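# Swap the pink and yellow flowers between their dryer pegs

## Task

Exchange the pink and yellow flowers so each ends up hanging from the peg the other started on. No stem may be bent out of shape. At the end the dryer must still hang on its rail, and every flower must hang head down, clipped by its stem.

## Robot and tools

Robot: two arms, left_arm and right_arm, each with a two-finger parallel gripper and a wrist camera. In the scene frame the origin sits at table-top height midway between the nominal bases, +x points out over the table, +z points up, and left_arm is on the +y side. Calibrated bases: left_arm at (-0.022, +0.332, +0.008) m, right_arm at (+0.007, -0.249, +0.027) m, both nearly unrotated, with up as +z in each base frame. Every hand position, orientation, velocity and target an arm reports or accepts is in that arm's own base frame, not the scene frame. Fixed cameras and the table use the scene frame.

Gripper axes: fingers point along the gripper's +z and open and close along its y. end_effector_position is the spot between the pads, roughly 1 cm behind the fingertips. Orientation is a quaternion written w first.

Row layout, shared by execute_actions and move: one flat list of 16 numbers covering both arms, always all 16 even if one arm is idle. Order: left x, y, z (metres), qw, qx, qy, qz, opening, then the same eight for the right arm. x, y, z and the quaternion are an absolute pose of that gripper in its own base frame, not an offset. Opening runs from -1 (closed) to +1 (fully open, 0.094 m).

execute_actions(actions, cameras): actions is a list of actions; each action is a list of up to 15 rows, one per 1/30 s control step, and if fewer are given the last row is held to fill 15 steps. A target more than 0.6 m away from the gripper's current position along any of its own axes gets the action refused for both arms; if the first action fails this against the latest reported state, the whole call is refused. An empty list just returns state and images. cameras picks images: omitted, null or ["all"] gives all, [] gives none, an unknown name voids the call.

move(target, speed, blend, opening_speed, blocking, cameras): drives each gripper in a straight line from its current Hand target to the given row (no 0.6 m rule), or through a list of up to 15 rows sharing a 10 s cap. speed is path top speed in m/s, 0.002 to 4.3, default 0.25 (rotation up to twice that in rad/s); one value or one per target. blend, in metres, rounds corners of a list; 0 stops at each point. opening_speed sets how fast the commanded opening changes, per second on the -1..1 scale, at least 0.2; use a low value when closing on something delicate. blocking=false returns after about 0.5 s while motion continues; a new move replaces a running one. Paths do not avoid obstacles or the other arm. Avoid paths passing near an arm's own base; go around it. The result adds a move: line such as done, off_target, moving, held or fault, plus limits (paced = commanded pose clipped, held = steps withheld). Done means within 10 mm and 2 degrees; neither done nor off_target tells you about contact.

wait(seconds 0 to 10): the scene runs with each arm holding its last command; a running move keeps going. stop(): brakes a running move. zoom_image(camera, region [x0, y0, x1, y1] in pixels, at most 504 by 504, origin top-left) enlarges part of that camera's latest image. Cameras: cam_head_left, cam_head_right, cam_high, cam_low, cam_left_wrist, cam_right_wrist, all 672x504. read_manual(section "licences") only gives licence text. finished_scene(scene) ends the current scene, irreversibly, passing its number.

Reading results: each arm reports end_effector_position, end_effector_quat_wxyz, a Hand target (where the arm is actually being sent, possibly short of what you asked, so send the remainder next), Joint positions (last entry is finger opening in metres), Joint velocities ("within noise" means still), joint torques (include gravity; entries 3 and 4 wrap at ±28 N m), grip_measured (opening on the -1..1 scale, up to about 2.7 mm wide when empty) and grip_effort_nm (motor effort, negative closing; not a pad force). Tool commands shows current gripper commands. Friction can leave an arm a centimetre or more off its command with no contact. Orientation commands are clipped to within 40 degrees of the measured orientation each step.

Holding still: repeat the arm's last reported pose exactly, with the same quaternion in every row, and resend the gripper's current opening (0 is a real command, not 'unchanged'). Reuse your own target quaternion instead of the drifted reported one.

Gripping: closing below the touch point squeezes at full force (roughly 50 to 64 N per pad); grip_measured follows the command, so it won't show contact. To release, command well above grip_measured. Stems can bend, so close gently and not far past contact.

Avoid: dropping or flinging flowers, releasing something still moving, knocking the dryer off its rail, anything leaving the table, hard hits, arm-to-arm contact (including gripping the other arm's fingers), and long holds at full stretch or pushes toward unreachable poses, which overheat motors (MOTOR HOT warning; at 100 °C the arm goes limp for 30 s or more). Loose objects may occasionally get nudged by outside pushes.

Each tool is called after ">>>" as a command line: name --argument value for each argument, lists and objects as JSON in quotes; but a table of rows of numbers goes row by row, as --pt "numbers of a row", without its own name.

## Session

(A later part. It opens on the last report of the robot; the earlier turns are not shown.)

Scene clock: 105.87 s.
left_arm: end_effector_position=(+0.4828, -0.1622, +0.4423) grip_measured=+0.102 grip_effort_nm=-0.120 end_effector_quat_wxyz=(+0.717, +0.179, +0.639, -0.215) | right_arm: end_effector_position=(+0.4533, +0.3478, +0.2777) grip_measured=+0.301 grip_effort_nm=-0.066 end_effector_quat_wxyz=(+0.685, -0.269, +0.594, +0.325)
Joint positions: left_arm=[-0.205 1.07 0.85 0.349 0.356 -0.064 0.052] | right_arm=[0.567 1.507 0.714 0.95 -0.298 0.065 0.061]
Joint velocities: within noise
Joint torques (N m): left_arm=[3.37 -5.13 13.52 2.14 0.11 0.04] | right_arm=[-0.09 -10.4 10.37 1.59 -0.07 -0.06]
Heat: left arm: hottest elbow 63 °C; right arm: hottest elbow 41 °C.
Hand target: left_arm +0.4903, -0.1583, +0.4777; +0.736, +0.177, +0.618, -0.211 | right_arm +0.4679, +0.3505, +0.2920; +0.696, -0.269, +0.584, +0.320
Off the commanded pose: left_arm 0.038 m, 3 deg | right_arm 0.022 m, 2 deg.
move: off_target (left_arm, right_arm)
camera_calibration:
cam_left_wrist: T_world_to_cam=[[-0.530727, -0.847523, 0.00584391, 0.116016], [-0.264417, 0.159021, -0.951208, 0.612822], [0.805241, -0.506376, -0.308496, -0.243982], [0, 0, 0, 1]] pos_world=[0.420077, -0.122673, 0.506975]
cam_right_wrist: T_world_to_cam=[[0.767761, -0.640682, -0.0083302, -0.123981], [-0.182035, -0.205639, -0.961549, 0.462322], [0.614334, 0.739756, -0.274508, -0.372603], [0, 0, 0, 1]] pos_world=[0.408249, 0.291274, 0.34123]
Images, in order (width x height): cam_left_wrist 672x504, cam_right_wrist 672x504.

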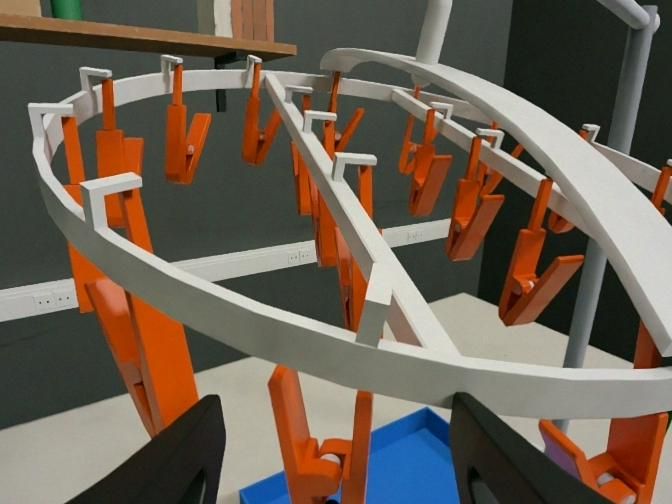

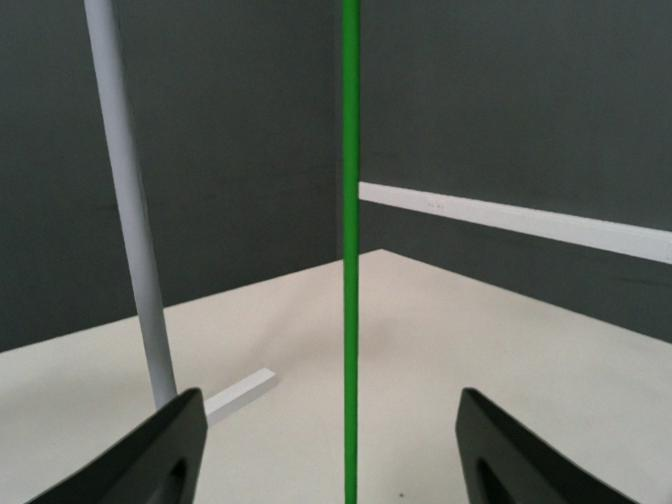

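>>> move --pt "0.493 -0.159 0.4785 0.7363 0.1772 0.6180 -0.2112 0.1 0.475 0.3475 0.292 0.6959 -0.2686 0.584 0.3201 0.3" --pt "0.493 -0.159 0.4785 0.7363 0.1772 0.6180 -0.2112 0.1 0.475 0.3475 0.292 0.6959 -0.2686 0.584 0.3201 -1" --speed 0.1 --opening_speed 0.6 --cameras '["cam_left_wrist","cam_right_wrist","cam_head_left"]'

Scene clock: 111.87 s.
left_arm: end_effector_position=(+0.4828, -0.1622, +0.4423) grip_measured=+0.102 grip_effort_nm=-0.120 end_effector_quat_wxyz=(+0.717, +0.179, +0.639, -0.215) | right_arm: end_effector_position=(+0.4594, +0.3437, +0.2777) grip_measured=-0.992 grip_effort_nm=-0.359 end_effector_quat_wxyz=(+0.685, -0.269, +0.594, +0.324)
Joint positions: left_arm=[-0.205 1.07 0.85 0.349 0.356 -0.064 0.052] | right_arm=[0.551 1.515 0.722 0.95 -0.313 0.065 0]
Joint velocities: within noise
Joint torques (N m): left_arm=[3.37 -5.07 13.52 2.13 0.11 0.04] | right_arm=[-0.15 -10.64 10.41 1.63 -0.06 -0.05]
Heat: left arm: hottest elbow 62 °C; right arm: hottest elbow 41 °C.
Hand target: left_arm +0.4903, -0.1583, +0.4777; +0.736, +0.177, +0.618, -0.211 | right_arm +0.4741, +0.3467, +0.2921; +0.696, -0.269, +0.584, +0.320
Off the commanded pose: left_arm 0.038 m, 3 deg | right_arm 0.022 m, 2 deg.
move: off_target (left_arm, right_arm); target 2's new opening was sent with right_arm's hand 0.022 m and 2 deg from that target
camera_calibration:
cam_left_wrist: T_world_to_cam=[[-0.530727, -0.847523, 0.00584391, 0.116016], [-0.264417, 0.159021, -0.951208, 0.612822], [0.805241, -0.506376, -0.308496, -0.243982], [0, 0, 0, 1]] pos_world=[0.420077, -0.122673, 0.506975]
cam_right_wrist: T_world_to_cam=[[0.76715, -0.641441, -0.00583743, -0.131389], [-0.180424, -0.207032, -0.961553, 0.462235], [0.615572, 0.738709, -0.274556, -0.373563], [0, 0, 0, 1]] pos_world=[0.414148, 0.287373, 0.341133]
Images, in order (width x height): cam_head_left 672x504, cam_left_wrist 672x504, cam_right_wrist 672x504.

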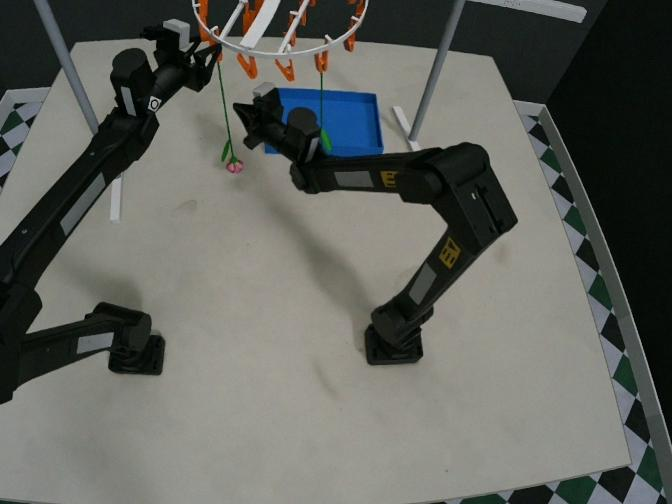

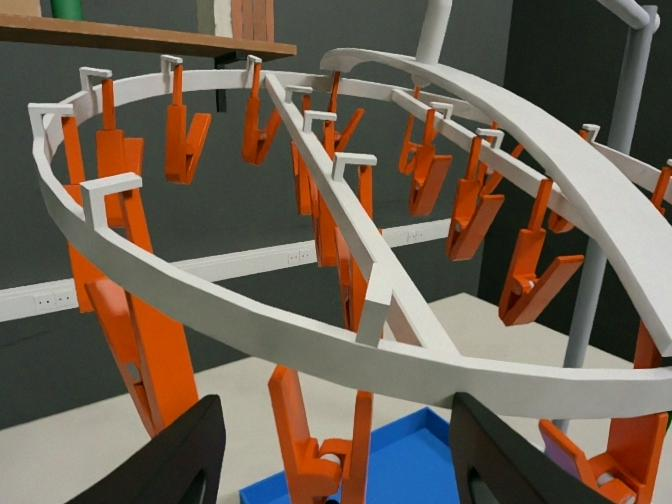

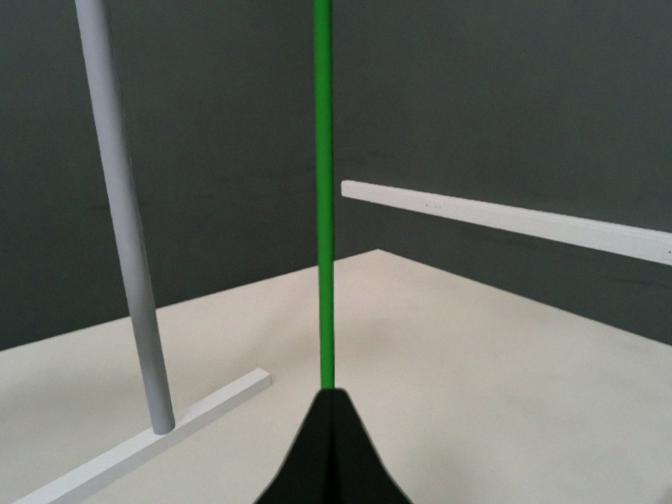

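>>> move --pt "0.493 -0.159 0.4785 0.7363 0.1772 0.6180 -0.2112 0.1 0.475 0.3475 0.292 0.6959 -0.2686 0.584 0.3201 0.2" --pt "0.493 -0.159 0.4785 0.7363 0.1772 0.6180 -0.2112 0.1 0.4945 0.37 0.292 0.6959 -0.2686 0.584 0.3201 0.2" --speed 0.1 --cameras '["cam_right_wrist","cam_head_left","cam_high"]'

>>> zoom_image --camera "cam_head_left" --region '[170, 30, 300, 190]'

>>> zoom_image --camera "cam_high" --region '[250, 80, 370, 220]'

Scene clock: 117.07 s.
left_arm: end_effector_position=(+0.4828, -0.1622, +0.4423) grip_measured=+0.102 grip_effort_nm=-0.120 end_effector_quat_wxyz=(+0.717, +0.179, +0.639, -0.215) | right_arm: end_effector_position=(+0.4853, +0.3570, +0.2773) grip_measured=+0.199 grip_effort_nm=0.066 end_effector_quat_wxyz=(+0.687, -0.264, +0.596, +0.320)
Joint positions: left_arm=[-0.205 1.07 0.85 0.349 0.356 -0.064 0.052] | right_arm=[0.551 1.579 0.8 0.935 -0.298 0.065 0.056]
Joint velocities: within noise
Joint torques (N m): left_arm=[3.37 -5.01 13.52 2.11 0.11 0.04] | right_arm=[1.38 -12.22 10.51 1.59 0.11 -0.08]
Heat: left arm: hottest elbow 61 °C; right arm: hottest elbow 42 °C.
Hand target: left_arm +0.4903, -0.1584, +0.4777; +0.736, +0.177, +0.618, -0.211 | right_arm +0.4934, +0.3692, +0.2920; +0.696, -0.268, +0.584, +0.320
Off the commanded pose: left_arm 0.038 m, 3 deg | right_arm 0.022 m, 2 deg.
move: off_target (left_arm, right_arm)
camera_calibration:
cam_right_wrist: T_world_to_cam=[[0.757357, -0.652944, -0.00860774, -0.133247], [-0.185968, -0.203033, -0.96135, 0.470523], [0.62596, 0.729686, -0.275195, -0.401027], [0, 0, 0, 1]] pos_world=[0.439445, 0.301153, 0.340829]
Images, in order (width x height): cam_head_left 672x504, cam_high 672x504, cam_right_wrist 672x504.

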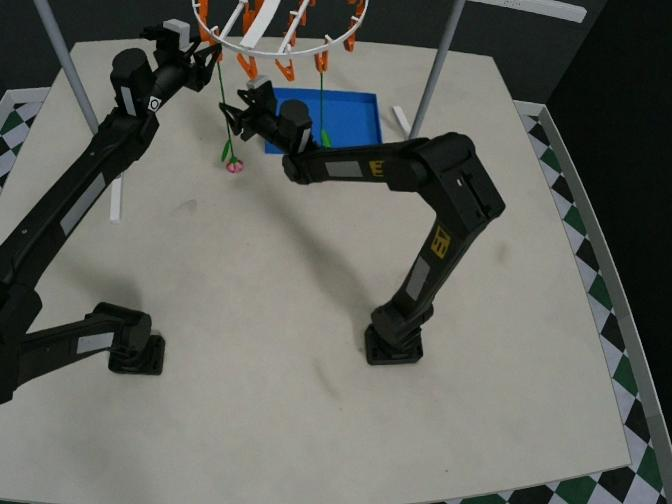

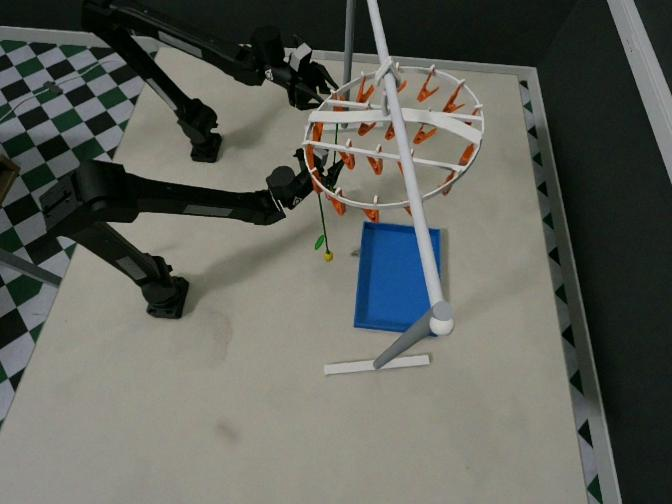

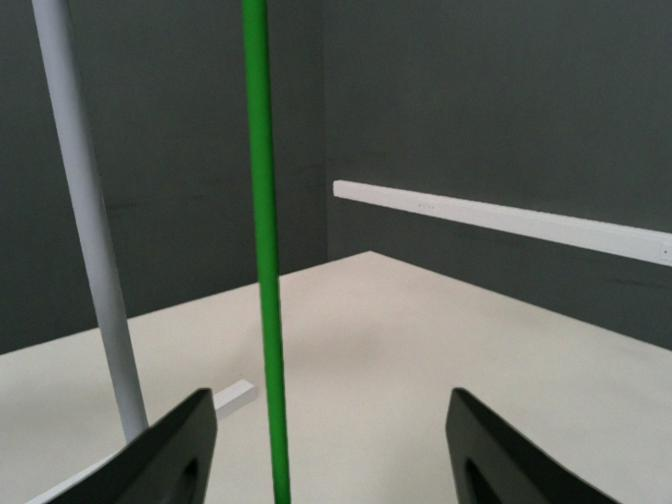

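Scaled by 3.150 from the camera's 672x504 image, which has a finer 960x720 frame.

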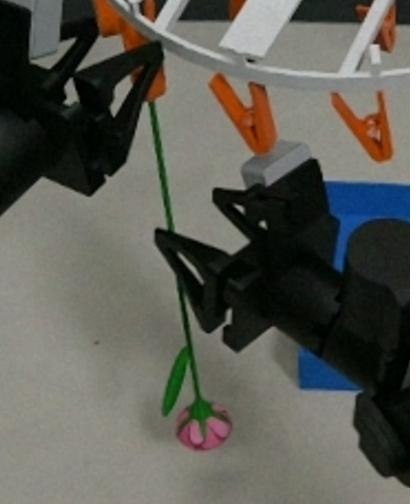

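Scaled by 3.600 from the camera's 672x504 image, which has a finer 960x720 frame.

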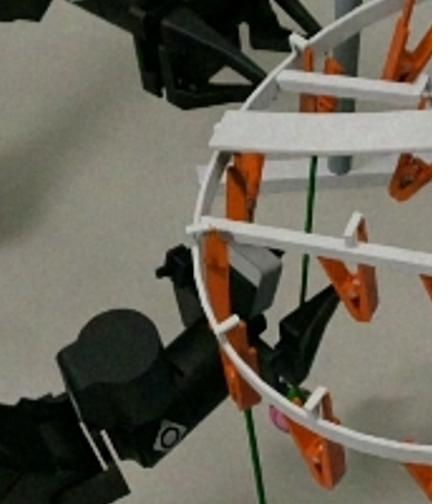

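>>> move --pt "0.493 -0.159 0.4785 0.7363 0.1772 0.6180 -0.2112 0.1 0.4865 0.380 0.268 0.6959 -0.2686 0.584 0.3201 0.2" --speed 0.1 --cameras '["cam_right_wrist","cam_head_left","cam_high","cam_left_wrist"]'

>>> zoom_image --camera "cam_head_left" --region '[170, 30, 300, 190]'

>>> zoom_image --camera "cam_high" --region '[250, 80, 370, 220]'

Scene clock: 121.33 s.
left_arm: end_effector_position=(+0.4828, -0.1622, +0.4423) grip_measured=+0.102 grip_effort_nm=-0.120 end_effector_quat_wxyz=(+0.717, +0.179, +0.639, -0.215) | right_arm: end_effector_position=(+0.4827, +0.3714, +0.2578) grip_measured=+0.199 grip_effort_nm=0.066 end_effector_quat_wxyz=(+0.684, -0.264, +0.599, +0.321)
Joint positions: left_arm=[-0.205 1.07 0.85 0.349 0.356 -0.064 0.052] | right_arm=[0.581 1.631 0.801 0.979 -0.27 0.064 0.056]
Joint velocities: within noise
Joint torques (N m): left_arm=[3.37 -5.07 13.52 2.13 0.11 0.04] | right_arm=[1.32 -12.57 8.59 2.67 0.11 -0.11]
Heat: left arm: hottest elbow 61 °C; right arm: hottest elbow 42 °C.
Hand target: left_arm +0.4903, -0.1584, +0.4777; +0.736, +0.177, +0.618, -0.211 | right_arm +0.4861, +0.3797, +0.2678; +0.696, -0.268, +0.584, +0.320
Off the commanded pose: left_arm 0.038 m, 3 deg | right_arm 0.014 m, 2 deg.
move: off_target (left_arm, right_arm)
camera_calibration:
cam_left_wrist: T_world_to_cam=[[-0.530727, -0.847523, 0.00584391, 0.116016], [-0.264417, 0.159021, -0.951208, 0.612822], [0.805241, -0.506376, -0.308496, -0.243982], [0, 0, 0, 1]] pos_world=[0.420077, -0.122673, 0.506975]
cam_right_wrist: T_world_to_cam=[[0.758972, -0.650962, -0.0144946, -0.121932], [-0.193542, -0.204289, -0.959587, 0.457846], [0.621693, 0.731105, -0.281039, -0.412247], [0, 0, 0, 1]] pos_world=[0.437447, 0.315556, 0.321718]
Images, in order (width x height): cam_head_left 672x504, cam_high 672x504, cam_left_wrist 672x504, cam_right_wrist 672x504.

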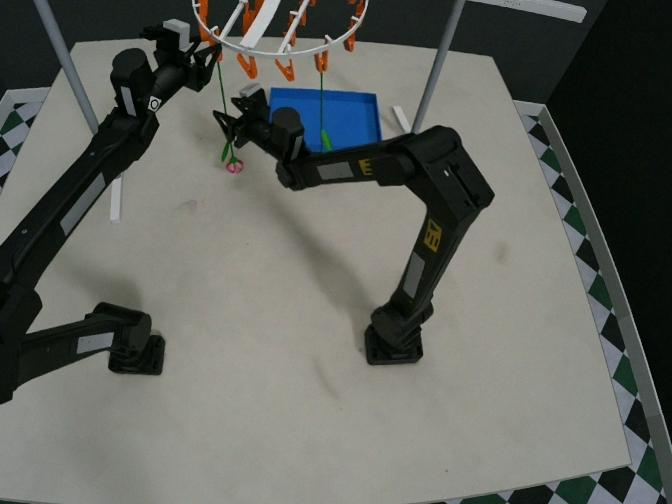

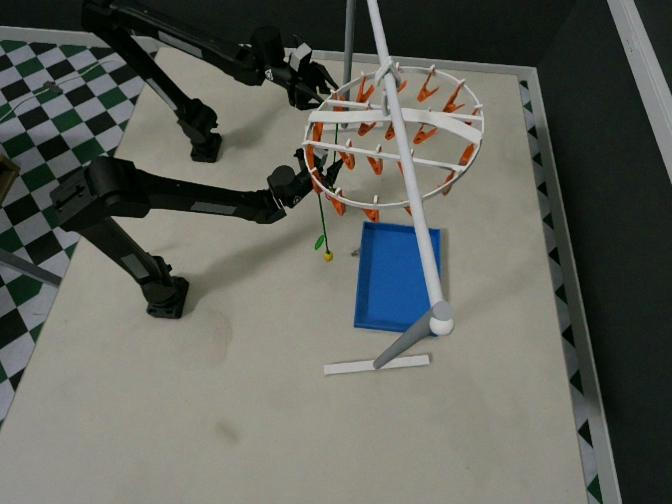

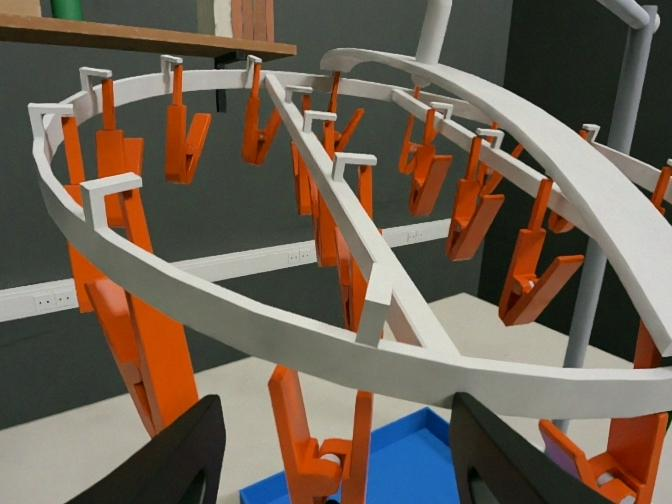

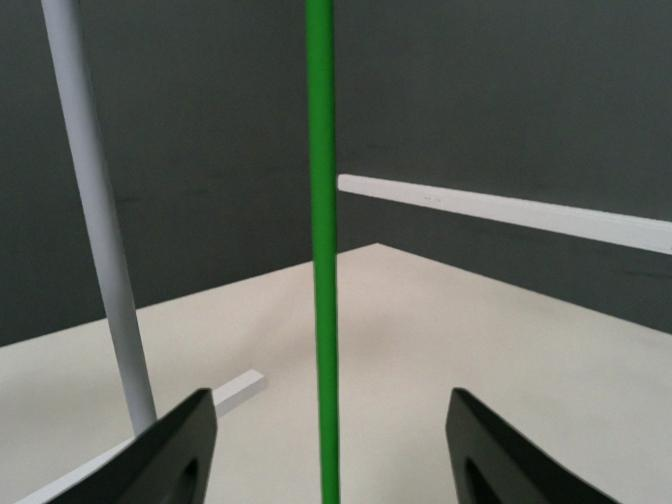

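Scaled by 3.150 from the camera's 672x504 image, which has a finer 960x720 frame.

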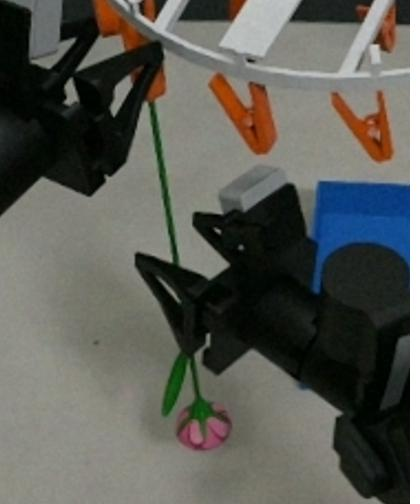

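Scaled by 3.600 from the camera's 672x504 image, which has a finer 960x720 frame.

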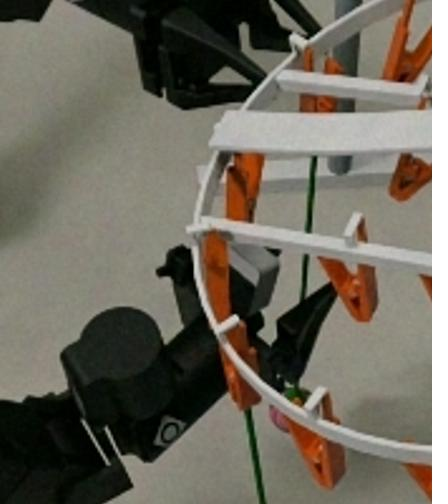

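>>> move --pt "0.493 -0.159 0.4785 0.7363 0.1772 0.6180 -0.2112 0.1 0.4745 0.3655 0.272 0.6959 -0.2686 0.584 0.3201 0.2" --pt "0.493 -0.159 0.4785 0.7363 0.1772 0.6180 -0.2112 0.1 0.4745 0.3655 0.272 0.6959 -0.2686 0.584 0.3201 -1" --speed 0.1 --opening_speed 0.7 --cameras '["cam_right_wrist","cam_head_left","cam_left_wrist"]'

>>> zoom_image --camera "cam_head_left" --region '[170, 30, 300, 190]'

Scene clock: 128.13 s.
left_arm: end_effector_position=(+0.4828, -0.1622, +0.4423) grip_measured=+0.102 grip_effort_nm=-0.120 end_effector_quat_wxyz=(+0.717, +0.179, +0.639, -0.215) | right_arm: end_effector_position=(+0.4768, +0.3691, +0.2687) grip_measured=-0.948 grip_effort_nm=-0.935 end_effector_quat_wxyz=(+0.689, -0.266, +0.591, +0.325)
Joint positions: left_arm=[-0.205 1.07 0.85 0.349 0.356 -0.064 0.052] | right_arm=[0.581 1.605 0.791 0.982 -0.278 0.064 0.002]
Joint velocities: within noise
Joint torques (N m): left_arm=[3.37 -5.13 13.52 2.11 0.11 0.04] | right_arm=[0.44 -14.39 5.98 2.59 -0.05 -0.1]
Heat: left arm: hottest elbow 61 °C; right arm: hottest elbow 42 °C.
Hand target: left_arm +0.4903, -0.1584, +0.4777; +0.736, +0.177, +0.618, -0.211 | right_arm +0.4746, +0.3656, +0.2720; +0.696, -0.269, +0.584, +0.320
Off the commanded pose: left_arm 0.038 m, 3 deg | right_arm 0.005 m, 1 deg.
move: off_target (left_arm)
camera_calibration:
cam_left_wrist: T_world_to_cam=[[-0.530727, -0.847523, 0.00584391, 0.116016], [-0.264417, 0.159021, -0.951208, 0.612822], [0.805241, -0.506376, -0.308496, -0.243982], [0, 0, 0, 1]] pos_world=[0.420077, -0.122673, 0.506975]
cam_right_wrist: T_world_to_cam=[[0.764222, -0.644908, -0.00761462, -0.125369], [-0.17575, -0.196877, -0.964547, 0.456828], [0.620545, 0.738467, -0.2638, -0.410686], [0, 0, 0, 1]] pos_world=[0.430947, 0.312366, 0.331339]
Images, in order (width x height): cam_head_left 672x504, cam_left_wrist 672x504, cam_right_wrist 672x504.

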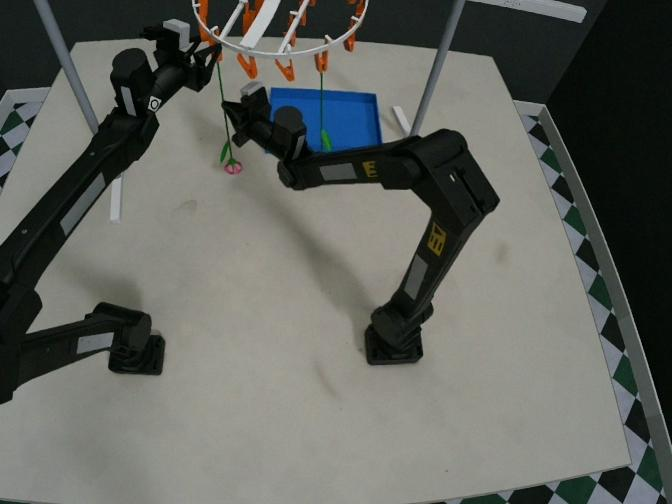

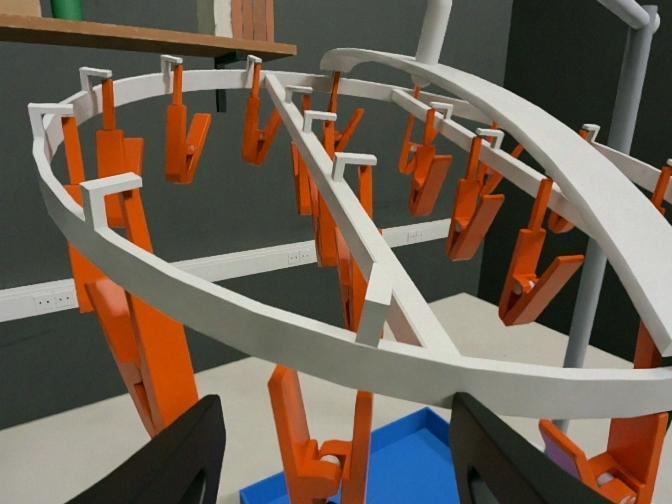

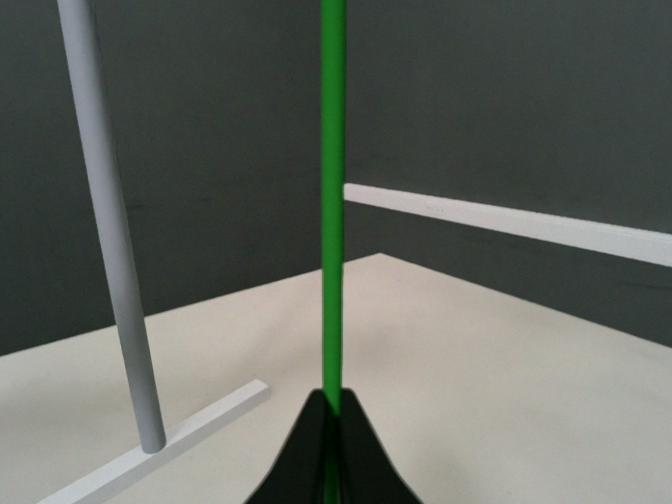

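Scaled by 3.150 from the camera's 672x504 image, which has a finer 960x720 frame.

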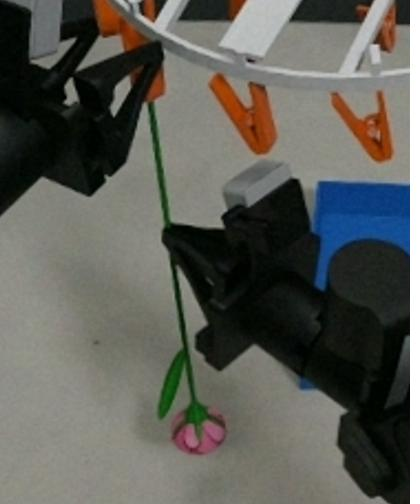

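>>> move --pt "0.493 -0.159 0.4785 0.7363 0.1772 0.6180 -0.2112 -0.3 0.4745 0.3655 0.272 0.6959 -0.2686 0.584 0.3201 -1" --opening_speed 0.4 --cameras '["cam_left_wrist"]'

Scene clock: 131.23 s.
left_arm: end_effector_position=(+0.4828, -0.1622, +0.4423) grip_measured=-0.297 grip_effort_nm=-0.125 end_effector_quat_wxyz=(+0.717, +0.179, +0.639, -0.215) | right_arm: end_effector_position=(+0.4768, +0.3691, +0.2687) grip_measured=-0.954 grip_effort_nm=-1.033 end_effector_quat_wxyz=(+0.689, -0.266, +0.591, +0.325)
Joint positions: left_arm=[-0.205 1.07 0.85 0.349 0.356 -0.064 0.033] | right_arm=[0.581 1.605 0.791 0.982 -0.278 0.064 0.002]
Joint velocities: within noise
Joint torques (N m): left_arm=[3.43 -5.13 13.53 2.13 0.11 0.04] | right_arm=[0.15 -14.33 6.05 2.59 -0.06 -0.09]
Heat: left arm: hottest elbow 61 °C; right arm: hottest elbow 42 °C.
Hand target: left_arm +0.4903, -0.1584, +0.4777; +0.736, +0.177, +0.618, -0.211 | right_arm +0.4746, +0.3656, +0.2719; +0.696, -0.269, +0.584, +0.320
Off the commanded pose: left_arm 0.038 m, 3 deg | right_arm 0.005 m, 1 deg.
move: off_target (left_arm)
camera_calibration:
cam_left_wrist: T_world_to_cam=[[-0.530727, -0.847523, 0.00584391, 0.116016], [-0.264417, 0.159021, -0.951208, 0.612822], [0.805241, -0.506376, -0.308496, -0.243982], [0, 0, 0, 1]] pos_world=[0.420077, -0.122673, 0.506975]
Images, in order (width x height): cam_left_wrist 672x504.

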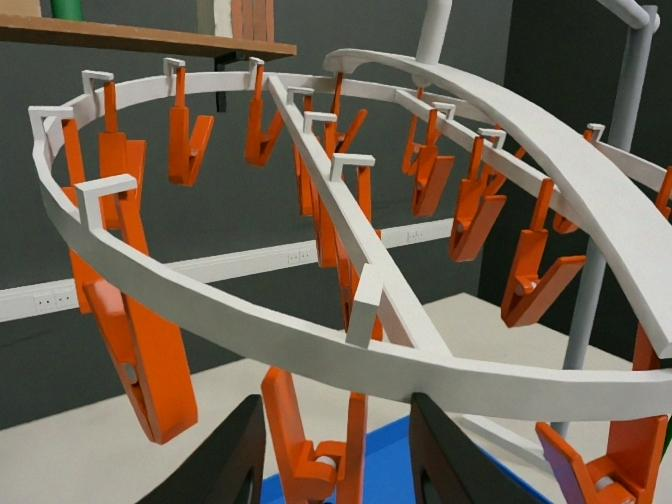

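>>> move --pt "0.495 -0.152 0.4785 0.7363 0.1772 0.6180 -0.2112 -0.2 0.4745 0.3655 0.272 0.6959 -0.2686 0.584 0.3201 -1" --speed 0.1 --opening_speed 0.4 --cameras '["cam_left_wrist"]'

Scene clock: 134.43 s.
left_arm: end_effector_position=(+0.4843, -0.1553, +0.4419) grip_measured=-0.202 grip_effort_nm=0.056 end_effector_quat_wxyz=(+0.717, +0.179, +0.639, -0.214) | right_arm: end_effector_position=(+0.4768, +0.3691, +0.2687) grip_measured=-0.954 grip_effort_nm=-1.038 end_effector_quat_wxyz=(+0.689, -0.266, +0.591, +0.325)
Joint positions: left_arm=[-0.185 1.07 0.85 0.349 0.375 -0.064 0.037] | right_arm=[0.581 1.605 0.791 0.982 -0.278 0.064 0.002]
Joint velocities: within noise
Joint torques (N m): left_arm=[3.43 -5.13 13.57 2.21 0.11 -0.01] | right_arm=[0.26 -14.27 6.02 2.56 -0.06 -0.09]
Heat: left arm: hottest elbow 61 °C; right arm: hottest elbow 42 °C.
Hand target: left_arm +0.4922, -0.1512, +0.4777; +0.736, +0.177, +0.618, -0.211 | right_arm +0.4746, +0.3656, +0.2719; +0.696, -0.269, +0.584, +0.320
Off the commanded pose: left_arm 0.038 m, 3 deg | right_arm 0.005 m, 1 deg.
move: off_target (left_arm)
camera_calibration:
cam_left_wrist: T_world_to_cam=[[-0.529944, -0.848025, 0.00365515, 0.123212], [-0.264463, 0.161169, -0.950833, 0.611947], [0.805741, -0.504855, -0.309681, -0.241324], [0, 0, 0, 1]] pos_world=[0.421577, -0.115974, 0.506675]
Images, in order (width x height): cam_left_wrist 672x504.

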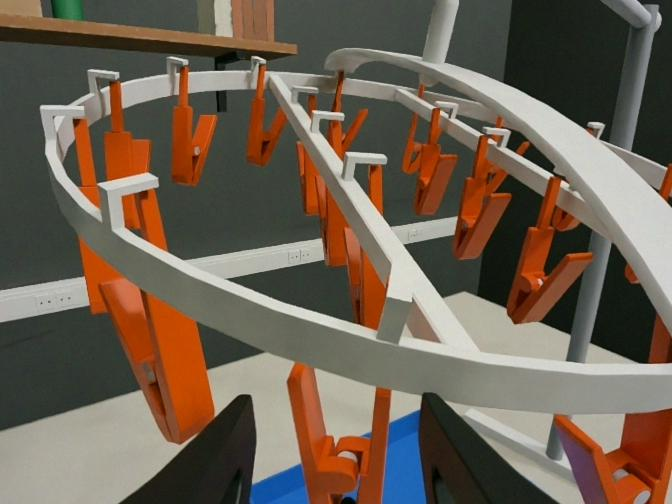

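>>> move --pt "0.495 -0.152 0.4785 0.7363 0.1772 0.6180 -0.2112 -0.8 0.4745 0.3655 0.272 0.6959 -0.2686 0.584 0.3201 -1" --opening_speed 0.4 --cameras '["cam_left_wrist","cam_head_left","cam_right_wrist"]'

>>> zoom_image --camera "cam_head_left" --region '[170, 30, 300, 190]'

Scene clock: 138.63 s.
left_arm: end_effector_position=(+0.4844, -0.1552, +0.4417) grip_measured=-0.798 grip_effort_nm=-0.129 end_effector_quat_wxyz=(+0.717, +0.179, +0.639, -0.214) | right_arm: end_effector_position=(+0.4768, +0.3691, +0.2687) grip_measured=-0.954 grip_effort_nm=-1.038 end_effector_quat_wxyz=(+0.689, -0.266, +0.591, +0.325)
Joint positions: left_arm=[-0.185 1.071 0.85 0.349 0.376 -0.064 0.01] | right_arm=[0.581 1.605 0.791 0.982 -0.278 0.064 0.002]
Joint velocities: within noise
Joint torques (N m): left_arm=[3.37 -4.95 13.57 2.22 0.11 -0.01] | right_arm=[0.38 -14.21 6.04 2.56 -0.05 -0.09]
Heat: left arm: hottest elbow 61 °C; right arm: hottest elbow 41 °C.
Hand target: left_arm +0.4922, -0.1512, +0.4777; +0.736, +0.177, +0.618, -0.211 | right_arm +0.4746, +0.3656, +0.2719; +0.696, -0.269, +0.584, +0.320
Off the commanded pose: left_arm 0.038 m, 3 deg | right_arm 0.005 m, 1 deg.
move: off_target (left_arm)
camera_calibration:
cam_left_wrist: T_world_to_cam=[[-0.53028, -0.847814, 0.00376894, 0.123512], [-0.264787, 0.161389, -0.950706, 0.611987], [0.805414, -0.505138, -0.310071, -0.241163], [0, 0, 0, 1]] pos_world=[0.421777, -0.115873, 0.506576]
cam_right_wrist: T_world_to_cam=[[0.764222, -0.644908, -0.00761462, -0.125369], [-0.17575, -0.196877, -0.964547, 0.456828], [0.620545, 0.738467, -0.2638, -0.410686], [0, 0, 0, 1]] pos_world=[0.430947, 0.312366, 0.331339]
Images, in order (width x height): cam_head_left 672x504, cam_left_wrist 672x504, cam_right_wrist 672x504.

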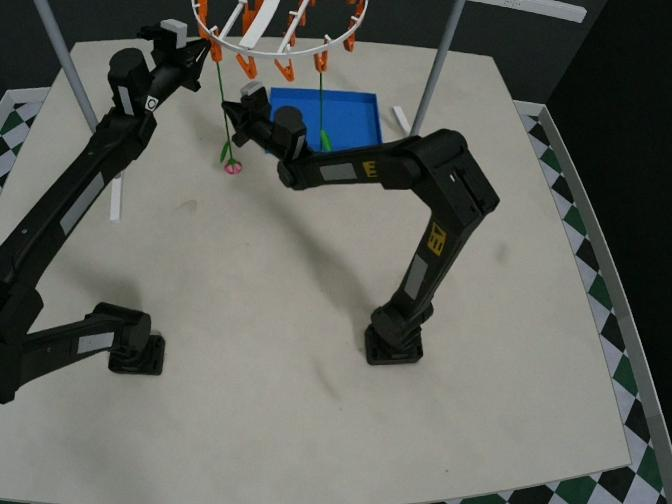

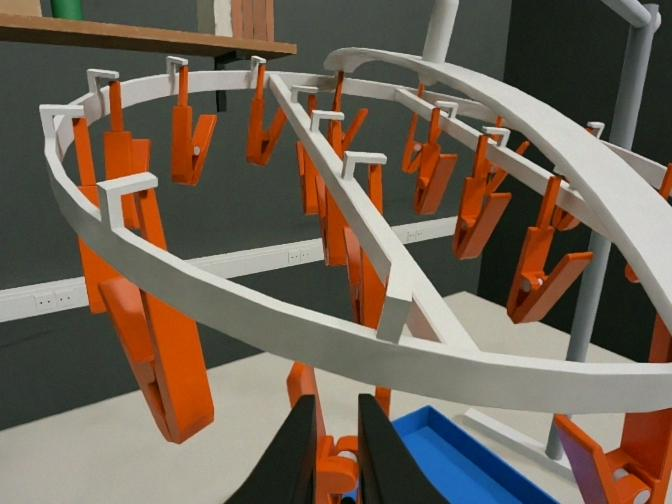

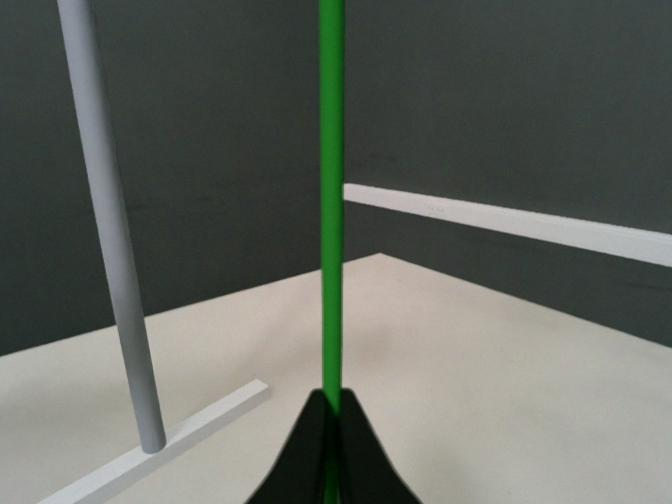

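Scaled by 3.150 from the camera's 672x504 image, which has a finer 960x720 frame.

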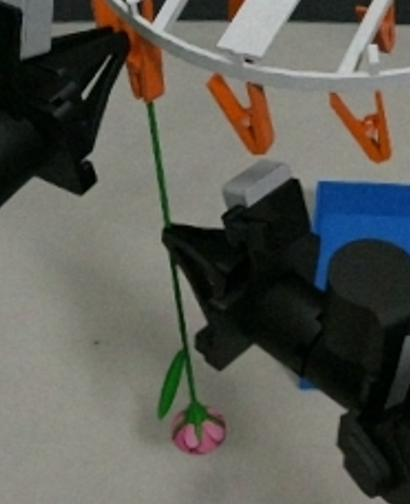

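>>> move --pt "0.495 -0.152 0.4785 0.7363 0.1772 0.6180 -0.2112 0.0 0.4745 0.3655 0.272 0.6959 -0.2686 0.584 0.3201 -1" --pt "0.511 -0.164 0.4785 0.7363 0.1772 0.6180 -0.2112 0.0 0.4745 0.3655 0.272 0.6959 -0.2686 0.584 0.3201 -1" --speed 0.1 --cameras '["cam_left_wrist","cam_head_left","cam_high"]'

>>> zoom_image --camera "cam_head_left" --region '[170, 10, 270, 110]'

>>> zoom_image --camera "cam_high" --region '[270, 60, 370, 140]'

Scene clock: 142.97 s.
left_arm: end_effector_position=(+0.5030, -0.1558, +0.4398) grip_measured=-0.002 grip_effort_nm=0.051 end_effector_quat_wxyz=(+0.714, +0.172, +0.645, -0.209) | right_arm: end_effector_position=(+0.4768, +0.3691, +0.2687) grip_measured=-0.954 grip_effort_nm=-1.033 end_effector_quat_wxyz=(+0.689, -0.266, +0.591, +0.325)
Joint positions: left_arm=[-0.185 1.12 0.887 0.349 0.359 -0.064 0.047] | right_arm=[0.581 1.605 0.791 0.982 -0.278 0.064 0.002]
Joint velocities: within noise
Joint torques (N m): left_arm=[1.61 -5.54 13.44 2.76 -0.1 0.04] | right_arm=[0.56 -14.21 6 2.61 -0.07 -0.09]
Heat: left arm: hottest elbow 62 °C; right arm: hottest elbow 41 °C.
Hand target: left_arm +0.5080, -0.1629, +0.4775; +0.736, +0.177, +0.618, -0.211 | right_arm +0.4746, +0.3656, +0.2719; +0.696, -0.269, +0.584, +0.320
Off the commanded pose: left_arm 0.040 m, 4 deg | right_arm 0.005 m, 1 deg.
move: off_target (left_arm)
camera_calibration:
cam_left_wrist: T_world_to_cam=[[-0.515293, -0.856953, 0.0102197, 0.12102], [-0.279657, 0.156864, -0.947199, 0.620347], [0.810102, -0.490943, -0.320483, -0.252593], [0, 0, 0, 1]] pos_world=[0.440471, -0.11761, 0.505403]
Images, in order (width x height): cam_head_left 672x504, cam_high 672x504, cam_left_wrist 672x504.

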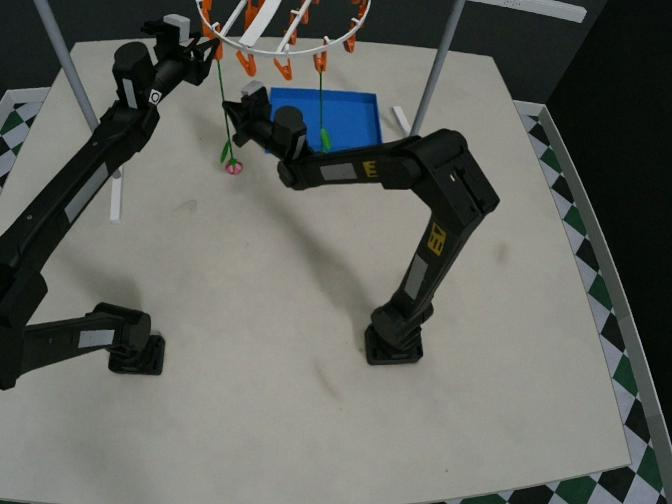

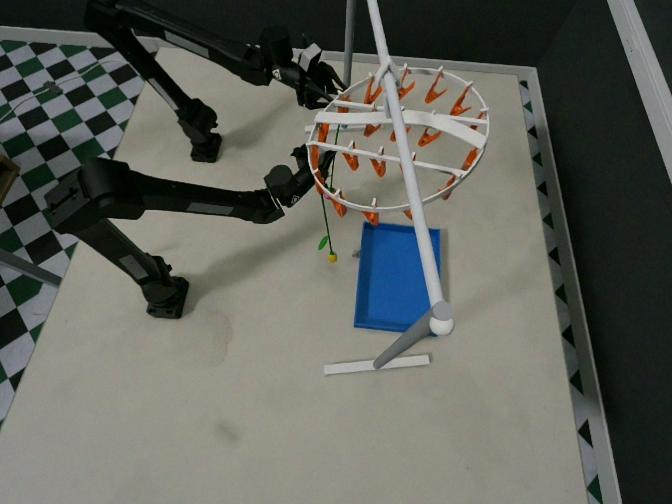

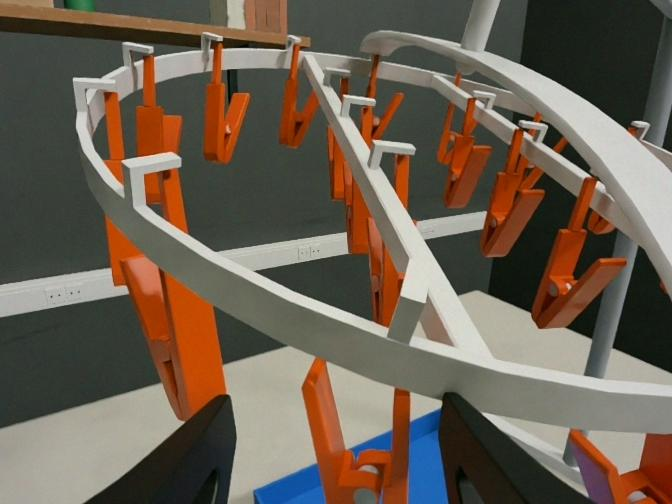

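Scaled by 5.040 from the camera's 672x504 image, which has a finer 960x720 frame.

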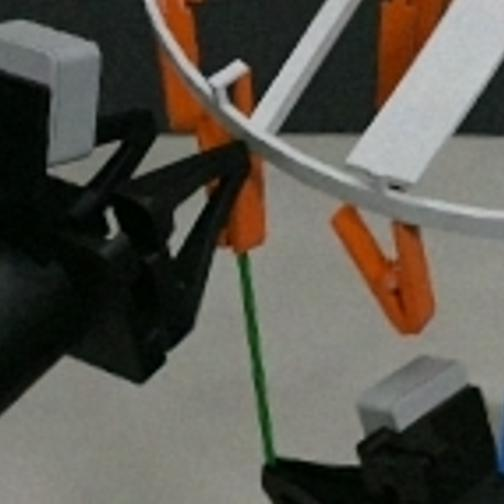

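Scaled by 5.040 from the camera's 672x504 image, which has a finer 960x720 frame.

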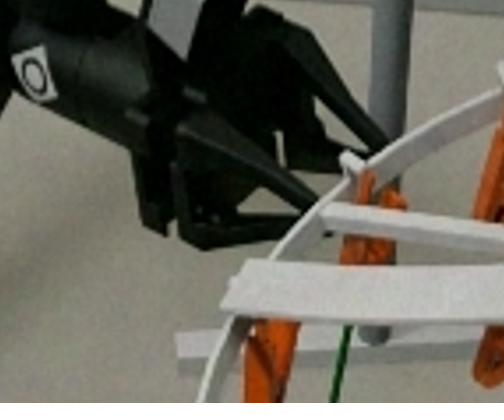

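>>> move --pt "0.506 -0.168 0.46 0.7363 0.1772 0.6180 -0.2112 0.1 0.4745 0.3655 0.272 0.6959 -0.2686 0.584 0.3201 -1" --pt "0.5165 -0.177 0.46 0.7363 0.1772 0.6180 -0.2112 0.1 0.4745 0.3655 0.272 0.6959 -0.2686 0.584 0.3201 -1" --speed 0.1 --cameras '["cam_left_wrist","cam_head_left","cam_high"]'

>>> zoom_image --camera "cam_head_left" --region '[170, 10, 270, 110]'

>>> zoom_image --camera "cam_high" --region '[270, 60, 370, 140]'

Scene clock: 151.77 s.
left_arm: end_effector_position=(+0.5122, -0.1694, +0.4295) grip_measured=+0.098 grip_effort_nm=0.051 end_effector_quat_wxyz=(+0.716, +0.171, +0.643, -0.210) | right_arm: end_effector_position=(+0.4759, +0.3685, +0.2683) grip_measured=-0.954 grip_effort_nm=-1.033 end_effector_quat_wxyz=(+0.689, -0.266, +0.591, +0.325)
Joint positions: left_arm=[-0.216 1.163 0.887 0.398 0.328 -0.064 0.052] | right_arm=[0.581 1.604 0.788 0.984 -0.278 0.064 0.002]
Joint velocities: within noise
Joint torques (N m): left_arm=[1.67 -6.53 12.01 2.97 -0.09 0.11] | right_arm=[0.38 -14.04 6.22 2.51 -0.06 -0.11]
Heat: left arm: hottest elbow 67 °C; right arm: hottest elbow 41 °C.
Hand target: left_arm +0.5147, -0.1763, +0.4593; +0.736, +0.177, +0.618, -0.211 | right_arm +0.4745, +0.3655, +0.2719; +0.696, -0.269, +0.584, +0.320
Off the commanded pose: left_arm 0.032 m, 4 deg | right_arm 0.005 m, 1 deg.
move: off_target (left_arm)
camera_calibration:
cam_left_wrist: T_world_to_cam=[[-0.5159, -0.85657, 0.0116267, 0.114033], [-0.274538, 0.152463, -0.949412, 0.612884], [0.811465, -0.492994, -0.313817, -0.273928], [0, 0, 0, 1]] pos_world=[0.449372, -0.13081, 0.494591]
Images, in order (width x height): cam_head_left 672x504, cam_high 672x504, cam_left_wrist 672x504.

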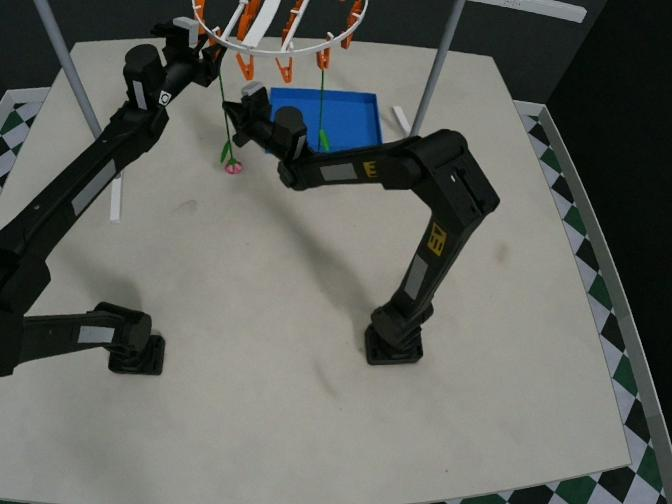

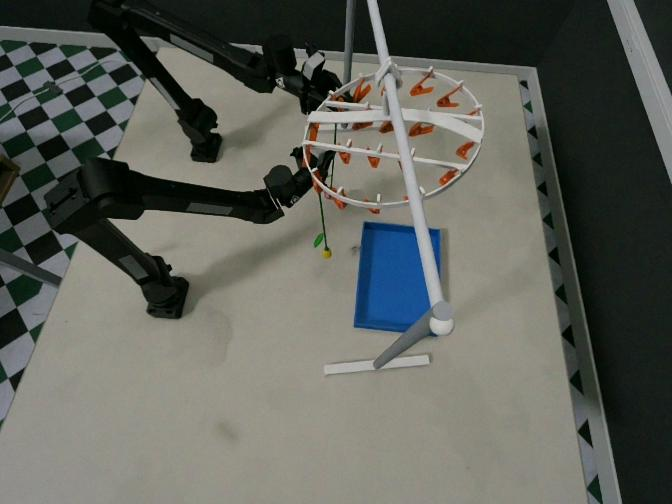

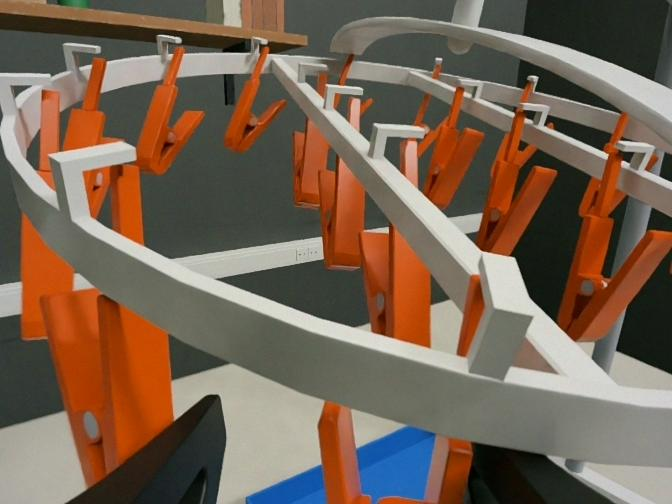

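Scaled by 5.040 from the camera's 672x504 image, which has a finer 960x720 frame.

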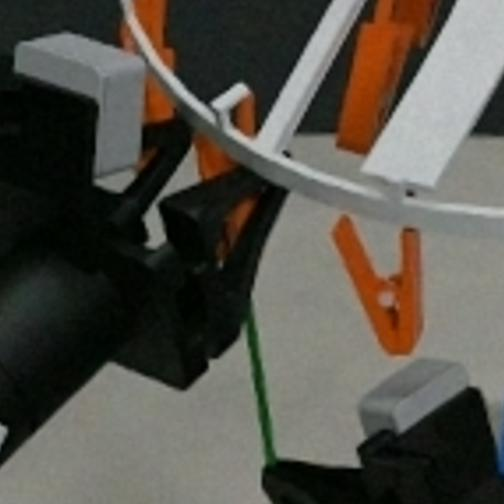

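Scaled by 5.040 from the camera's 672x504 image, which has a finer 960x720 frame.

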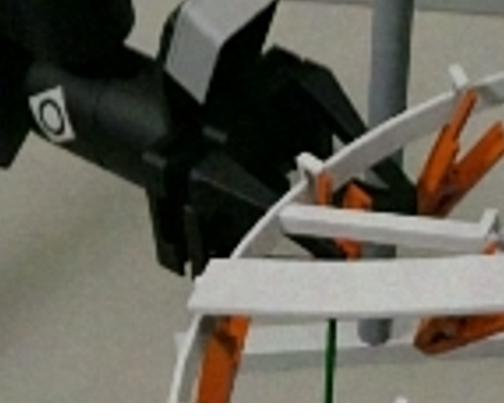

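>>> wait --seconds 0.5 --cameras '["cam_left_wrist","cam_high"]'

>>> zoom_image --camera "cam_high" --region '[270, 60, 370, 140]'

Scene clock: 154.20 s.
left_arm: end_effector_position=(+0.5123, -0.1693, +0.4295) grip_measured=+0.098 grip_effort_nm=0.051 end_effector_quat_wxyz=(+0.716, +0.171, +0.643, -0.210) | right_arm: end_effector_position=(+0.4759, +0.3685, +0.2683) grip_measured=-0.954 grip_effort_nm=-1.033 end_effector_quat_wxyz=(+0.689, -0.266, +0.591, +0.325)
Joint positions: left_arm=[-0.216 1.163 0.887 0.398 0.328 -0.064 0.052] | right_arm=[0.581 1.604 0.788 0.984 -0.278 0.064 0.002]
Joint velocities: within noise
Joint torques (N m): left_arm=[1.61 -6.42 12.04 2.97 -0.09 0.1] | right_arm=[0.21 -14.1 6.26 2.58 -0.03 -0.11]
Heat: left arm: hottest elbow 68 °C; right arm: hottest elbow 40 °C.
Hand target: left_arm +0.5147, -0.1763, +0.4593; +0.736, +0.177, +0.618, -0.211 | right_arm +0.4745, +0.3655, +0.2719; +0.696, -0.269, +0.584, +0.320
Tool commands: left_gripper/opening=+0.1 right_gripper/opening=-1.0
Off the commanded pose: left_arm 0.032 m, 4 deg | right_arm 0.005 m, 1 deg.
wait: 0.50 s; at rest from the start
camera_calibration:
cam_left_wrist: T_world_to_cam=[[-0.515584, -0.856761, 0.0115984, 0.114016], [-0.274577, 0.152383, -0.949414, 0.612904], [0.811653, -0.492687, -0.313813, -0.274006], [0, 0, 0, 1]] pos_world=[0.449472, -0.130711, 0.494591]
Images, in order (width x height): cam_high 672x504, cam_left_wrist 672x504.

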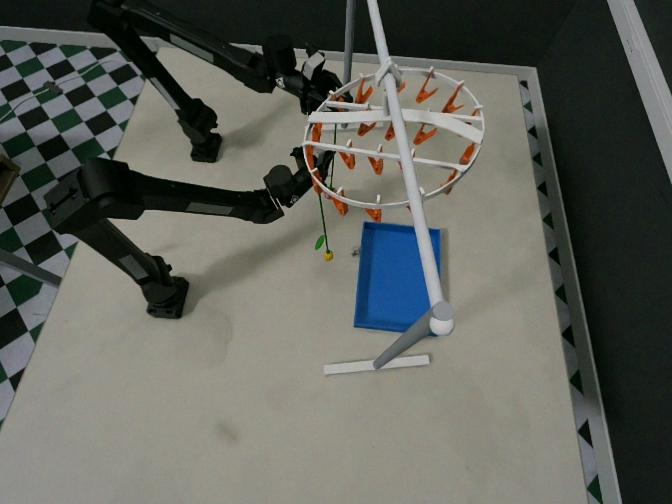

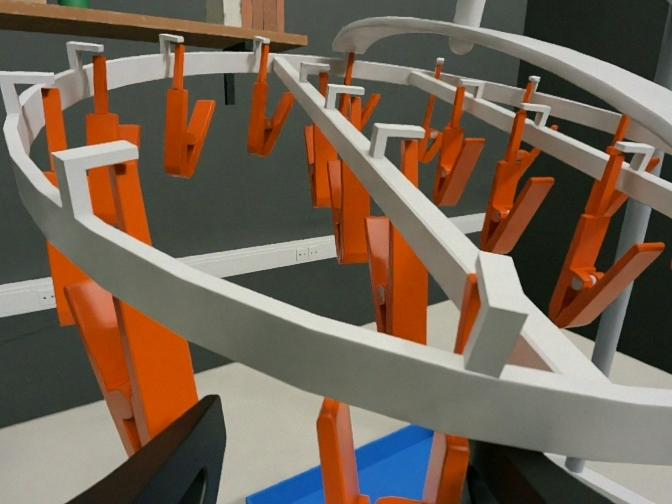

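Scaled by 5.040 from the camera's 672x504 image, which has a finer 960x720 frame.

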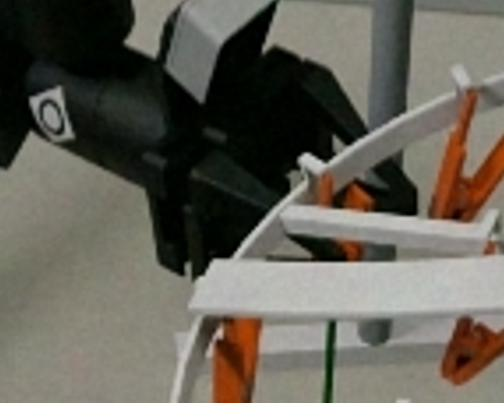

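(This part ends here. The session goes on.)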